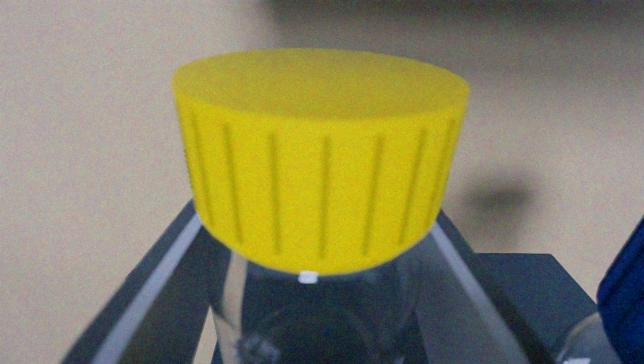

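Emit:
move --base '{"x_m_s": -0.5, "for_s": 0.7333}'

Emit:
move --target '{"side": "right", "x": 0.27, "y": -0.565, "z": 1.46, "quat_wxyz": [0.5, -0.5, -0.5, 0.5]}' --min_time_s 1.0 --cameras '["head_camera", "right_wrist_camera"]'

Scene clock: 117.37 s.
Joint torques (N m): left_arm=[-3.1 0.92 -0.38 -1.58 -0.1 -0.62 0.18] | right_arm=[-9.53 -21.5 -11.54 -2 0.13 -1.37 -0.03]
External joint torques (N m): left_arm=[-0.84 0.49 -0.41 -0.18 -0.11 -0.01 0.19] | right_arm=[0.56 -2.08 0.44 -0.02 0.07 0.05 -0.02]
Wrist force (N): left_arm=[-0.6 1.3 -5.2] | right_arm=[4.0 6.0 0.0]
Wrist torque (N m): left_arm=[-0.25 0.03 -0.03] | right_arm=[-0.25 0.18 -0.09]
Wrist force, peak (N): left_arm=[-1.1 1.4 -5.3] | right_arm=[3.9 6.9 0.2]
move: done
base_odometry: x=+3.176 y=+0.633 heading=+0.167
lidar_m: 0.62 0.64 0.88 1.17 1.89 2.84 5.22 3.05 2.60 2.52 0.90 0.65
base_status: done (sent for 0.73 of 0.73 s)
joint_positions: torso_squat_rad=+0.350 torso_shift_rad=+0.000 torso_pitch_rad=+0.000 torso_yaw_rad=+0.000 left_shoulder_pitch_rad=+0.030 left_shoulder_roll_rad=+0.006 left_shoulder_yaw_rad=+0.025 left_elbow_rad=-0.263 left_forearm_roll_rad=-0.030 left_wrist_pitch_rad=-0.019 left_hand_roll_rad=+0.030 left_gripper_m=+0.100 right_shoulder_pitch_rad=+0.132 right_shoulder_roll_rad=-1.376 right_shoulder_yaw_rad=-0.097 right_elbow_rad=-1.616 right_forearm_roll_rad=-0.611 right_wrist_pitch_rad=-0.028 right_hand_roll_rad=+0.804 right_gripper_m=+0.055 head_pan_rad=-0.420 head_tilt_rad=+0.350
joint_status: not commanded
wheel_motors_off: 0
motor_effort: left_wheel=+9(32) right_wheel=-5(28)
chest: x=-0.2280 y=-0.0002 z=+1.2475 quat_wxyz=(+1.000, +0.000, +0.000, +0.000) (m; base frame)
left_hand: x=-0.1174 y=+0.2290 z=+0.5716 quat_wxyz=(+0.992, +0.006, -0.127, +0.017) (m; base frame)
right_hand: x=+0.2699 y=-0.5280 z=+1.2630 quat_wxyz=(+0.500, -0.500, -0.500, +0.500) (m; base frame)
pictures: none

Scene clock: 118.70 s.
Joint torques (N m): left_arm=[-2.39 1.11 -0.73 -1.65 -0.11 -0.68 0.17] | right_arm=[-9.55 -13.32 -10.15 3.56 -0.91 1.01 0.21]
External joint torques (N m): left_arm=[-0.13 0.68 -0.76 -0.25 -0.12 -0.07 0.19] | right_arm=[1.03 -0.29 0.81 0.41 -0.32 0.2 0.22]
Wrist force (N): left_arm=[-0.5 1.0 -5.0] | right_arm=[3.0 6.7 0.1]
Wrist torque (N m): left_arm=[-0.24 0.05 -0.03] | right_arm=[-0.34 0.02 -0.16]
Wrist force, peak (N): left_arm=[-0.5 1.3 -5.2] | right_arm=[5.0 7.4 0.0]
move: done
base_odometry: x=+3.176 y=+0.633 heading=+0.167
lidar_m: 0.62 0.64 0.88 1.17 1.89 2.83 5.22 3.05 2.59 2.51 0.91 0.64
base_status: not commanded
joint_positions: torso_squat_rad=+0.350 torso_shift_rad=+0.000 torso_pitch_rad=+0.000 torso_yaw_rad=+0.000 left_shoulder_pitch_rad=+0.030 left_shoulder_roll_rad=+0.006 left_shoulder_yaw_rad=+0.025 left_elbow_rad=-0.263 left_forearm_roll_rad=-0.030 left_wrist_pitch_rad=-0.019 left_hand_roll_rad=+0.030 left_gripper_m=+0.100 right_shoulder_pitch_rad=+0.714 right_shoulder_roll_rad=-1.901 right_shoulder_yaw_rad=-0.749 right_elbow_rad=-1.333 right_forearm_roll_rad=+0.091 right_wrist_pitch_rad=-0.254 right_hand_roll_rad=-0.422 right_gripper_m=+0.055 head_pan_rad=-0.420 head_tilt_rad=+0.350
joint_status: all done
wheel_motors_off: 0
motor_effort: left_wheel=+9(10) right_wheel=-6(7)
chest: x=-0.2280 y=-0.0002 z=+1.2475 quat_wxyz=(+1.000, +0.000, +0.000, +0.000) (m; base frame)
left_hand: x=-0.1174 y=+0.2289 z=+0.5716 quat_wxyz=(+0.992, +0.005, -0.127, +0.017) (m; base frame)
right_hand: x=+0.2703 y=-0.5650 z=+1.4600 quat_wxyz=(+0.495, -0.501, -0.504, +0.499) (m; base frame)
right_hand_status: reached (checked arc, planned for 1.0 s): 0 mm and 0.7 deg off.
pictures: head_camera, right_wrist_camera
camera_calibration:
head_camera: T_world_to_cam=[[-0.432977, -0.901086, 0.0239846, -0.119398], [-0.287655, 0.112906, -0.951056, 1.37595], [0.854275, -0.418685, -0.308087, 0.564858], [0, 0, 0, 1]] pos_world=[-0.138442, -0.0264425, 1.48549]
right_wrist_camera: T_world_to_cam=[[-0.0107417, -0.99857, 0.0523778, -0.642581], [-0.487084, -0.040521, -0.872415, 1.40953], [0.873289, -0.0348836, -0.485952, 0.525842], [0, 0, 0, 1]] pos_world=[0.220442, -0.566204, 1.51888]

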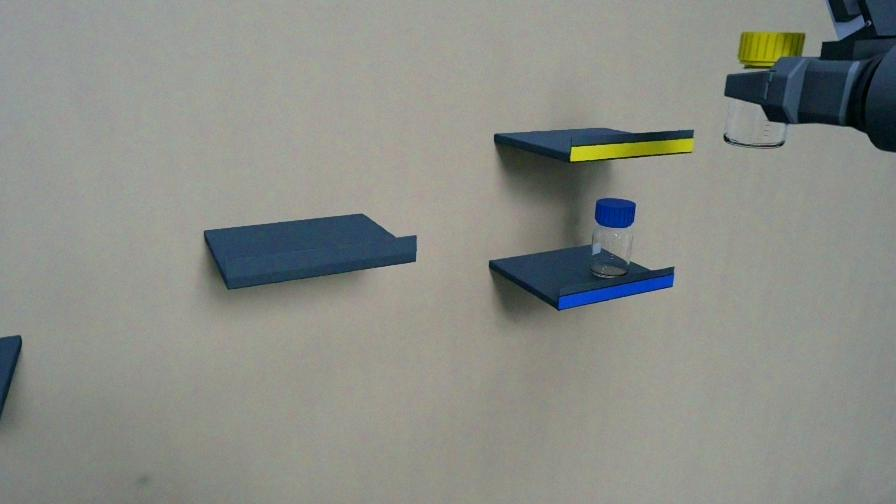

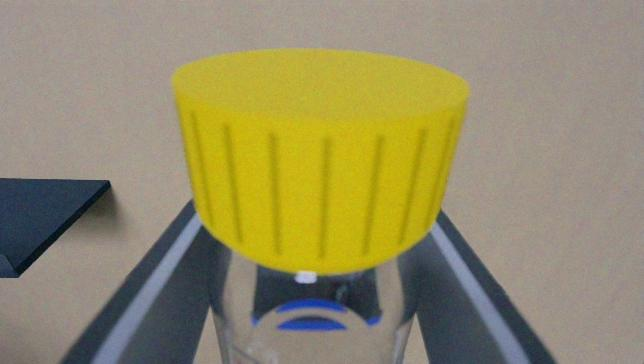

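Emit:
move --base '{"x_m_s": 0.5, "for_s": 0.7}' --cameras '["head_camera", "right_wrist_camera"]'

Emit:
move --target '{"side": "right", "x": 0.27, "y": -0.565, "z": 1.44, "quat_wxyz": [0.5, -0.5, -0.5, 0.5]}' --cameras '["head_camera", "right_wrist_camera"]'

Scene clock: 122.23 s.
Joint torques (N m): left_arm=[-1.44 1.59 -0.59 -1.21 -0.05 -0.72 0.26] | right_arm=[-10.24 -14.22 -10.07 3.42 -0.73 0.96 0.16]
External joint torques (N m): left_arm=[0.82 1.16 -0.62 0.19 -0.06 -0.11 0.28] | right_arm=[0.34 -1.19 0.88 0.27 -0.15 0.15 0.17]
Wrist force (N): left_arm=[-0.5 1.2 -5.1] | right_arm=[2.6 6.4 1.0]
Wrist torque (N m): left_arm=[-0.25 0.04 -0.03] | right_arm=[-0.32 0.04 -0.21]
Wrist force, peak (N): left_arm=[-0.4 1.5 -5.4] | right_arm=[3.5 6.9 0.9]
move: done
base_odometry: x=+3.418 y=+0.674 heading=+0.167
lidar_m: 0.37 0.39 0.54 1.14 1.99 2.56 5.46 3.19 2.62 1.58 0.55 0.40
base_status: done (sent for 0.7 of 0.7 s)
joint_positions: torso_squat_rad=+0.350 torso_shift_rad=+0.000 torso_pitch_rad=+0.000 torso_yaw_rad=+0.000 left_shoulder_pitch_rad=+0.030 left_shoulder_roll_rad=+0.006 left_shoulder_yaw_rad=+0.025 left_elbow_rad=-0.263 left_forearm_roll_rad=-0.030 left_wrist_pitch_rad=-0.019 left_hand_roll_rad=+0.030 left_gripper_m=+0.100 right_shoulder_pitch_rad=+0.714 right_shoulder_roll_rad=-1.901 right_shoulder_yaw_rad=-0.749 right_elbow_rad=-1.333 right_forearm_roll_rad=+0.091 right_wrist_pitch_rad=-0.254 right_hand_roll_rad=-0.422 right_gripper_m=+0.055 head_pan_rad=-0.420 head_tilt_rad=+0.350
joint_status: not commanded
wheel_motors_off: 0
motor_effort: left_wheel=+5(32) right_wheel=-6(34)
chest: x=-0.2279 y=-0.0002 z=+1.2475 quat_wxyz=(+1.000, +0.000, +0.000, +0.000) (m; base frame)
left_hand: x=-0.1172 y=+0.2289 z=+0.5717 quat_wxyz=(+0.992, +0.005, -0.127, +0.017) (m; base frame)
right_hand: x=+0.2704 y=-0.5651 z=+1.4598 quat_wxyz=(+0.496, -0.501, -0.504, +0.499) (m; base frame)
pictures: head_camera, right_wrist_camera
camera_calibration:
head_camera: T_world_to_cam=[[-0.432949, -0.901101, 0.0239267, -0.119222], [-0.287752, 0.113003, -0.951015, 1.37594], [0.854256, -0.418626, -0.308218, 0.56488], [0, 0, 0, 1]] pos_world=[-0.138241, -0.0264428, 1.48549]
right_wrist_camera: T_world_to_cam=[[-0.0108262, -0.998578, 0.0522059, -0.6424], [-0.487321, -0.0403203, -0.872292, 1.40946], [0.873156, -0.0348847, -0.486191, 0.526095], [0, 0, 0, 1]] pos_world=[0.220542, -0.566304, 1.51878]

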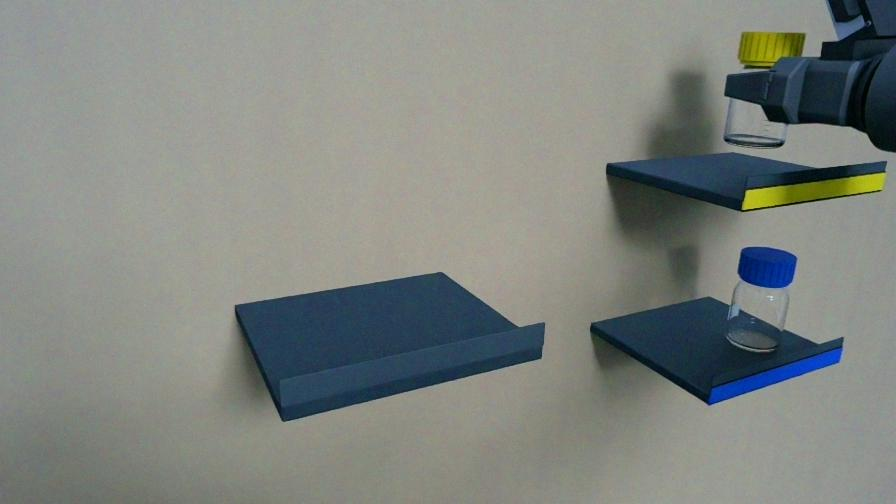

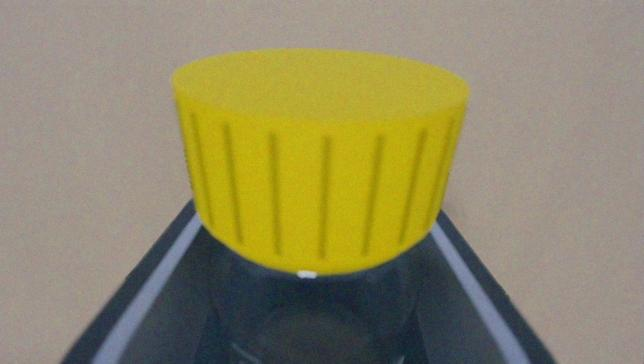

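Scene clock: 122.83 s.
Joint torques (N m): left_arm=[-1.93 1.35 -0.45 -1.33 -0.15 -0.68 0.2] | right_arm=[-9.81 -14.61 -10.03 3.37 -0.58 0.92 -0.34]
External joint torques (N m): left_arm=[0.33 0.92 -0.48 0.07 -0.16 -0.06 0.22] | right_arm=[0.64 -1.73 1.13 0.24 -0.06 0.2 -0.33]
Wrist force (N): left_arm=[-0.6 1.1 -5.0] | right_arm=[3.0 5.9 0.4]
Wrist torque (N m): left_arm=[-0.24 0.04 -0.02] | right_arm=[-0.22 0.08 -0.27]
Wrist force, peak (N): left_arm=[-0.6 0.8 -5.2] | right_arm=[3.1 8.5 0.3]
move: done
base_odometry: x=+3.418 y=+0.674 heading=+0.167
lidar_m: 0.38 0.39 0.54 1.14 1.99 2.56 5.47 3.20 2.62 1.58 0.55 0.39
base_status: not commanded
joint_positions: torso_squat_rad=+0.350 torso_shift_rad=+0.000 torso_pitch_rad=+0.000 torso_yaw_rad=+0.000 left_shoulder_pitch_rad=+0.030 left_shoulder_roll_rad=+0.006 left_shoulder_yaw_rad=+0.025 left_elbow_rad=-0.263 left_forearm_roll_rad=-0.030 left_wrist_pitch_rad=-0.019 left_hand_roll_rad=+0.030 left_gripper_m=+0.100 right_shoulder_pitch_rad=+0.725 right_shoulder_roll_rad=-1.880 right_shoulder_yaw_rad=-0.728 right_elbow_rad=-1.379 right_forearm_roll_rad=+0.057 right_wrist_pitch_rad=-0.218 right_hand_roll_rad=-0.376 right_gripper_m=+0.055 head_pan_rad=-0.420 head_tilt_rad=+0.350
joint_status: all done
wheel_motors_off: 0
motor_effort: left_wheel=+6(6) right_wheel=-6(7)
chest: x=-0.2279 y=-0.0002 z=+1.2475 quat_wxyz=(+1.000, +0.000, +0.000, +0.000) (m; base frame)
left_hand: x=-0.1173 y=+0.2290 z=+0.5717 quat_wxyz=(+0.992, +0.006, -0.127, +0.017) (m; base frame)
right_hand: x=+0.2697 y=-0.5650 z=+1.4399 quat_wxyz=(+0.503, -0.499, -0.497, +0.501) (m; base frame)
right_hand_status: reached (checked arc, planned for 0.2 s): 0 mm and 0.5 deg off.
pictures: head_camera, right_wrist_camera
camera_calibration:
head_camera: T_world_to_cam=[[-0.432988, -0.901081, 0.0239416, -0.119382], [-0.287717, 0.112985, -0.951028, 1.37594], [0.854248, -0.418672, -0.308177, 0.564861], [0, 0, 0, 1]] pos_world=[-0.138341, -0.0265428, 1.48549]
right_wrist_camera: T_world_to_cam=[[-0.0200822, -0.998525, 0.0504465, -0.63621], [-0.503742, -0.0334789, -0.863205, 1.3869], [0.863621, -0.042747, -0.502326, 0.538406], [0, 0, 0, 1]] pos_world=[0.220887, -0.565824, 1.49973]

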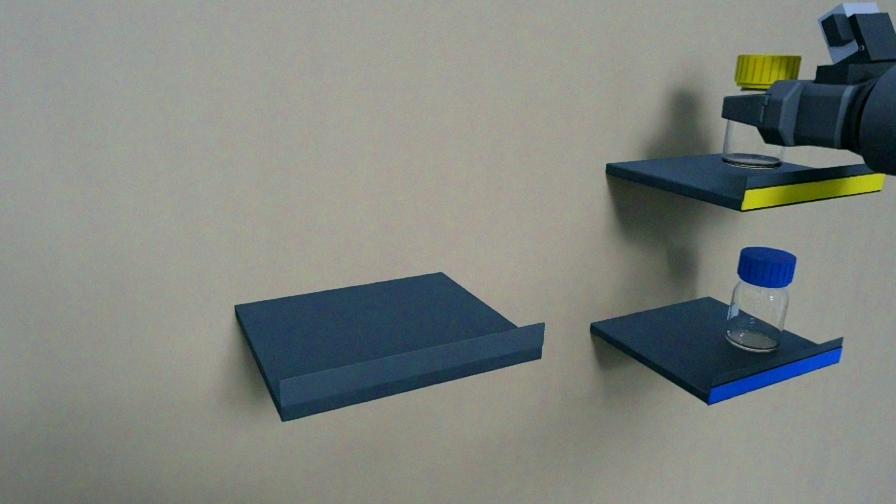

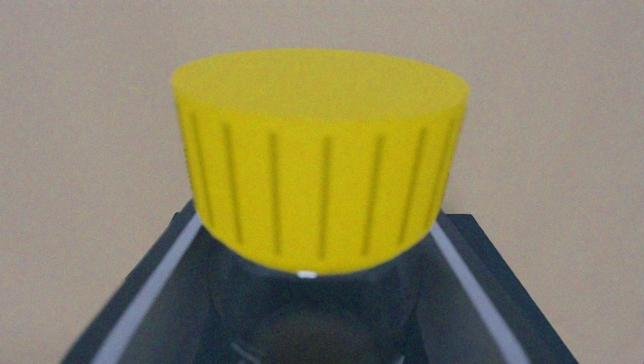

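Emit:
move --target '{"side": "right", "x": 0.27, "y": -0.565, "z": 1.432, "quat_wxyz": [0.5, -0.5, -0.5, 0.5]}'

Emit:
move --target '{"side": "right", "x": 0.27, "y": -0.565, "z": 1.428, "quat_wxyz": [0.5, -0.5, -0.5, 0.5]}' --cameras '["head_camera", "right_wrist_camera"]'

Emit:
zoom_image --camera "head_camera" --region '[596, 20, 896, 230]'

Scene clock: 124.17 s.
Joint torques (N m): left_arm=[-2.5 1.41 -0.78 -1.29 -0.01 -0.66 0.28] | right_arm=[-11.94 -13.97 -9.45 3.46 -0.54 0.87 -0.16]
External joint torques (N m): left_arm=[-0.24 0.97 -0.81 0.11 -0.02 -0.04 0.3] | right_arm=[-1.51 -0.88 1.77 0.32 -0.05 0.28 -0.15]
Wrist force (N): left_arm=[-0.6 1.0 -5.1] | right_arm=[3.0 6.4 1.1]
Wrist torque (N m): left_arm=[-0.22 0.04 -0.04] | right_arm=[-0.21 0.00 -0.27]
Wrist force, peak (N): left_arm=[-1.0 1.4 -5.1] | right_arm=[2.8 7.1 0.3]
move: done
base_odometry: x=+3.418 y=+0.674 heading=+0.167
lidar_m: 0.37 0.39 0.53 1.14 1.99 2.56 5.46 3.18 2.62 1.58 0.55 0.39
base_status: not commanded
joint_positions: torso_squat_rad=+0.350 torso_shift_rad=+0.000 torso_pitch_rad=+0.000 torso_yaw_rad=+0.000 left_shoulder_pitch_rad=+0.030 left_shoulder_roll_rad=+0.006 left_shoulder_yaw_rad=+0.025 left_elbow_rad=-0.263 left_forearm_roll_rad=-0.030 left_wrist_pitch_rad=-0.019 left_hand_roll_rad=+0.030 left_gripper_m=+0.100 right_shoulder_pitch_rad=+0.713 right_shoulder_roll_rad=-1.875 right_shoulder_yaw_rad=-0.697 right_elbow_rad=-1.395 right_forearm_roll_rad=-0.005 right_wrist_pitch_rad=-0.202 right_hand_roll_rad=-0.309 right_gripper_m=+0.055 head_pan_rad=-0.420 head_tilt_rad=+0.350
joint_status: all done
wheel_motors_off: 0
motor_effort: left_wheel=+6(6) right_wheel=-5(7)
chest: x=-0.2279 y=-0.0002 z=+1.2475 quat_wxyz=(+1.000, +0.000, +0.000, +0.000) (m; base frame)
left_hand: x=-0.1173 y=+0.2290 z=+0.5717 quat_wxyz=(+0.992, +0.006, -0.127, +0.017) (m; base frame)
right_hand: x=+0.2697 y=-0.5651 z=+1.4317 quat_wxyz=(+0.505, -0.499, -0.495, +0.501) (m; base frame)
right_hand_status: reached (checked arc, planned for 0.2 s): 0 mm and 0.8 deg off.
pictures: none

Scene clock: 124.70 s.
Joint torques (N m): left_arm=[-2.12 1.33 -0.63 -1.27 -0.17 -0.72 0.24] | right_arm=[-10.06 -14.96 -7.96 1.89 -0.1 0.09 -0.09]
External joint torques (N m): left_arm=[0.15 0.9 -0.66 0.13 -0.18 -0.1 0.26] | right_arm=[0.4 -1.48 3.29 -1.25 0.38 -0.38 -0.07]
Wrist force (N): left_arm=[-0.6 1.0 -4.9] | right_arm=[2.8 1.2 1.7]
Wrist torque (N m): left_arm=[-0.20 0.04 -0.03] | right_arm=[-0.31 0.00 -0.34]
Wrist force, peak (N): left_arm=[-0.6 0.9 -5.2] | right_arm=[3.6 6.1 0.0]
move: done
base_odometry: x=+3.418 y=+0.674 heading=+0.167
lidar_m: 0.37 0.39 0.54 1.14 1.99 2.56 5.47 3.18 2.62 1.58 0.56 0.39
base_status: not commanded
joint_positions: torso_squat_rad=+0.350 torso_shift_rad=+0.000 torso_pitch_rad=+0.000 torso_yaw_rad=+0.000 left_shoulder_pitch_rad=+0.030 left_shoulder_roll_rad=+0.006 left_shoulder_yaw_rad=+0.025 left_elbow_rad=-0.263 left_forearm_roll_rad=-0.030 left_wrist_pitch_rad=-0.019 left_hand_roll_rad=+0.030 left_gripper_m=+0.100 right_shoulder_pitch_rad=+0.691 right_shoulder_roll_rad=-1.872 right_shoulder_yaw_rad=-0.666 right_elbow_rad=-1.400 right_forearm_roll_rad=-0.068 right_wrist_pitch_rad=-0.198 right_hand_roll_rad=-0.245 right_gripper_m=+0.055 head_pan_rad=-0.420 head_tilt_rad=+0.350
joint_status: all done
wheel_motors_off: 0
motor_effort: left_wheel=+6(7) right_wheel=-7(7)
chest: x=-0.2280 y=-0.0002 z=+1.2475 quat_wxyz=(+1.000, +0.000, +0.000, +0.000) (m; base frame)
left_hand: x=-0.1173 y=+0.2289 z=+0.5717 quat_wxyz=(+0.992, +0.006, -0.127, +0.017) (m; base frame)
right_hand: x=+0.2697 y=-0.5650 z=+1.4284 quat_wxyz=(+0.504, -0.499, -0.496, +0.501) (m; base frame)
right_hand_status: reached (checked arc, planned for 0.2 s): 0 mm and 0.7 deg off.
pictures: head_camera, right_wrist_camera
camera_calibration:
head_camera: T_world_to_cam=[[-0.433004, -0.901075, 0.0238995, -0.119322], [-0.287616, 0.112986, -0.951058, 1.376], [0.854274, -0.418686, -0.308087, 0.56473], [0, 0, 0, 1]] pos_world=[-0.138342, -0.0265427, 1.48549]
right_wrist_camera: T_world_to_cam=[[-0.0227647, -0.998444, 0.0509097, -0.635488], [-0.50497, -0.032466, -0.862526, 1.377], [0.862836, -0.045343, -0.503445, 0.532892], [0, 0, 0, 1]] pos_world=[0.221078, -0.565631, 1.48833]

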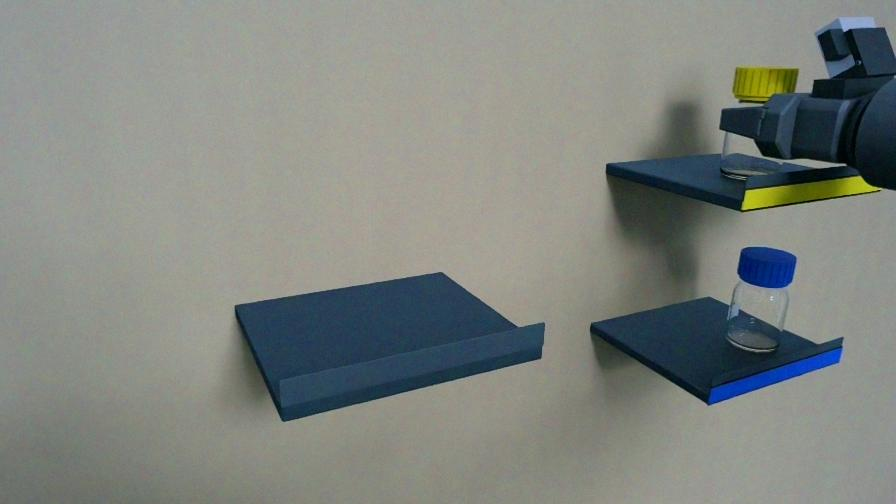

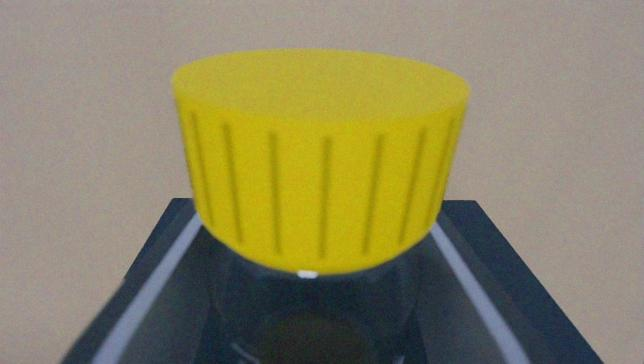

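Scaled by 1.680 from the camera's 896x504 image, which has a finer 1280x720 frame.

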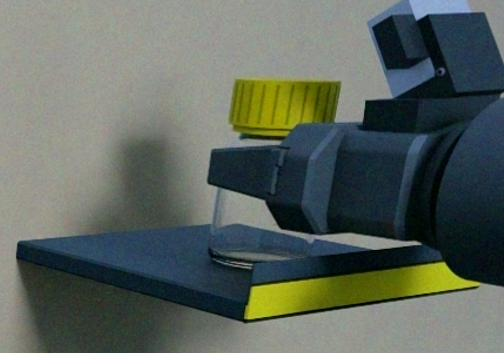

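Emit:
move --target '{"side": "right", "x": 0.27, "y": -0.565, "z": 1.4255, "quat_wxyz": [0.5, -0.5, -0.5, 0.5]}' --cameras '["right_wrist_camera"]'

Scene clock: 125.47 s.
Joint torques (N m): left_arm=[-2.43 1.35 -0.59 -1.37 -0.06 -0.69 0.19] | right_arm=[-5.92 -14.91 -3.63 0.32 0.21 -0.64 -0.03]
External joint torques (N m): left_arm=[-0.16 0.92 -0.62 0.03 -0.06 -0.08 0.2] | right_arm=[4.51 -1.04 7.63 -2.82 0.69 -1.01 -0.02]
Wrist force (N): left_arm=[-0.9 1.1 -5.0] | right_arm=[0.8 -7.7 -0.7]
Wrist torque (N m): left_arm=[-0.23 0.01 -0.02] | right_arm=[-0.45 0.17 -0.44]
Wrist force, peak (N): left_arm=[-0.6 1.4 -5.2] | right_arm=[1.5 -12.6 -1.3]
move: done
base_odometry: x=+3.418 y=+0.674 heading=+0.167
lidar_m: 0.38 0.39 0.53 1.14 2.00 2.56 5.47 3.20 2.62 1.58 0.55 0.40
base_status: not commanded
joint_positions: torso_squat_rad=+0.350 torso_shift_rad=+0.000 torso_pitch_rad=+0.000 torso_yaw_rad=+0.000 left_shoulder_pitch_rad=+0.030 left_shoulder_roll_rad=+0.006 left_shoulder_yaw_rad=+0.025 left_elbow_rad=-0.263 left_forearm_roll_rad=-0.030 left_wrist_pitch_rad=-0.019 left_hand_roll_rad=+0.030 left_gripper_m=+0.100 right_shoulder_pitch_rad=+0.667 right_shoulder_roll_rad=-1.870 right_shoulder_yaw_rad=-0.636 right_elbow_rad=-1.402 right_forearm_roll_rad=-0.123 right_wrist_pitch_rad=-0.198 right_hand_roll_rad=-0.189 right_gripper_m=+0.055 head_pan_rad=-0.420 head_tilt_rad=+0.350
joint_status: all done
wheel_motors_off: 0
motor_effort: left_wheel=+6(7) right_wheel=-6(6)
chest: x=-0.2281 y=-0.0002 z=+1.2475 quat_wxyz=(+1.000, +0.000, +0.000, +0.000) (m; base frame)
left_hand: x=-0.1173 y=+0.2289 z=+0.5716 quat_wxyz=(+0.992, +0.005, -0.127, +0.017) (m; base frame)
right_hand: x=+0.2697 y=-0.5647 z=+1.4273 quat_wxyz=(+0.502, -0.500, -0.498, +0.500) (m; base frame)
right_hand_status: reached (checked arc, planned for 0.2 s): 2 mm and 0.4 deg off.
pictures: right_wrist_camera
camera_calibration:
right_wrist_camera: T_world_to_cam=[[-0.0209154, -0.998468, 0.0512284, -0.636118], [-0.500913, -0.0338792, -0.864834, 1.37735], [0.865245, -0.0437493, -0.499437, 0.526946], [0, 0, 0, 1]] pos_world=[0.220691, -0.565427, 1.48694]

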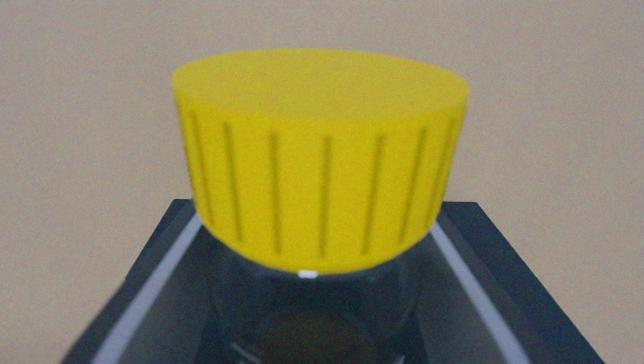

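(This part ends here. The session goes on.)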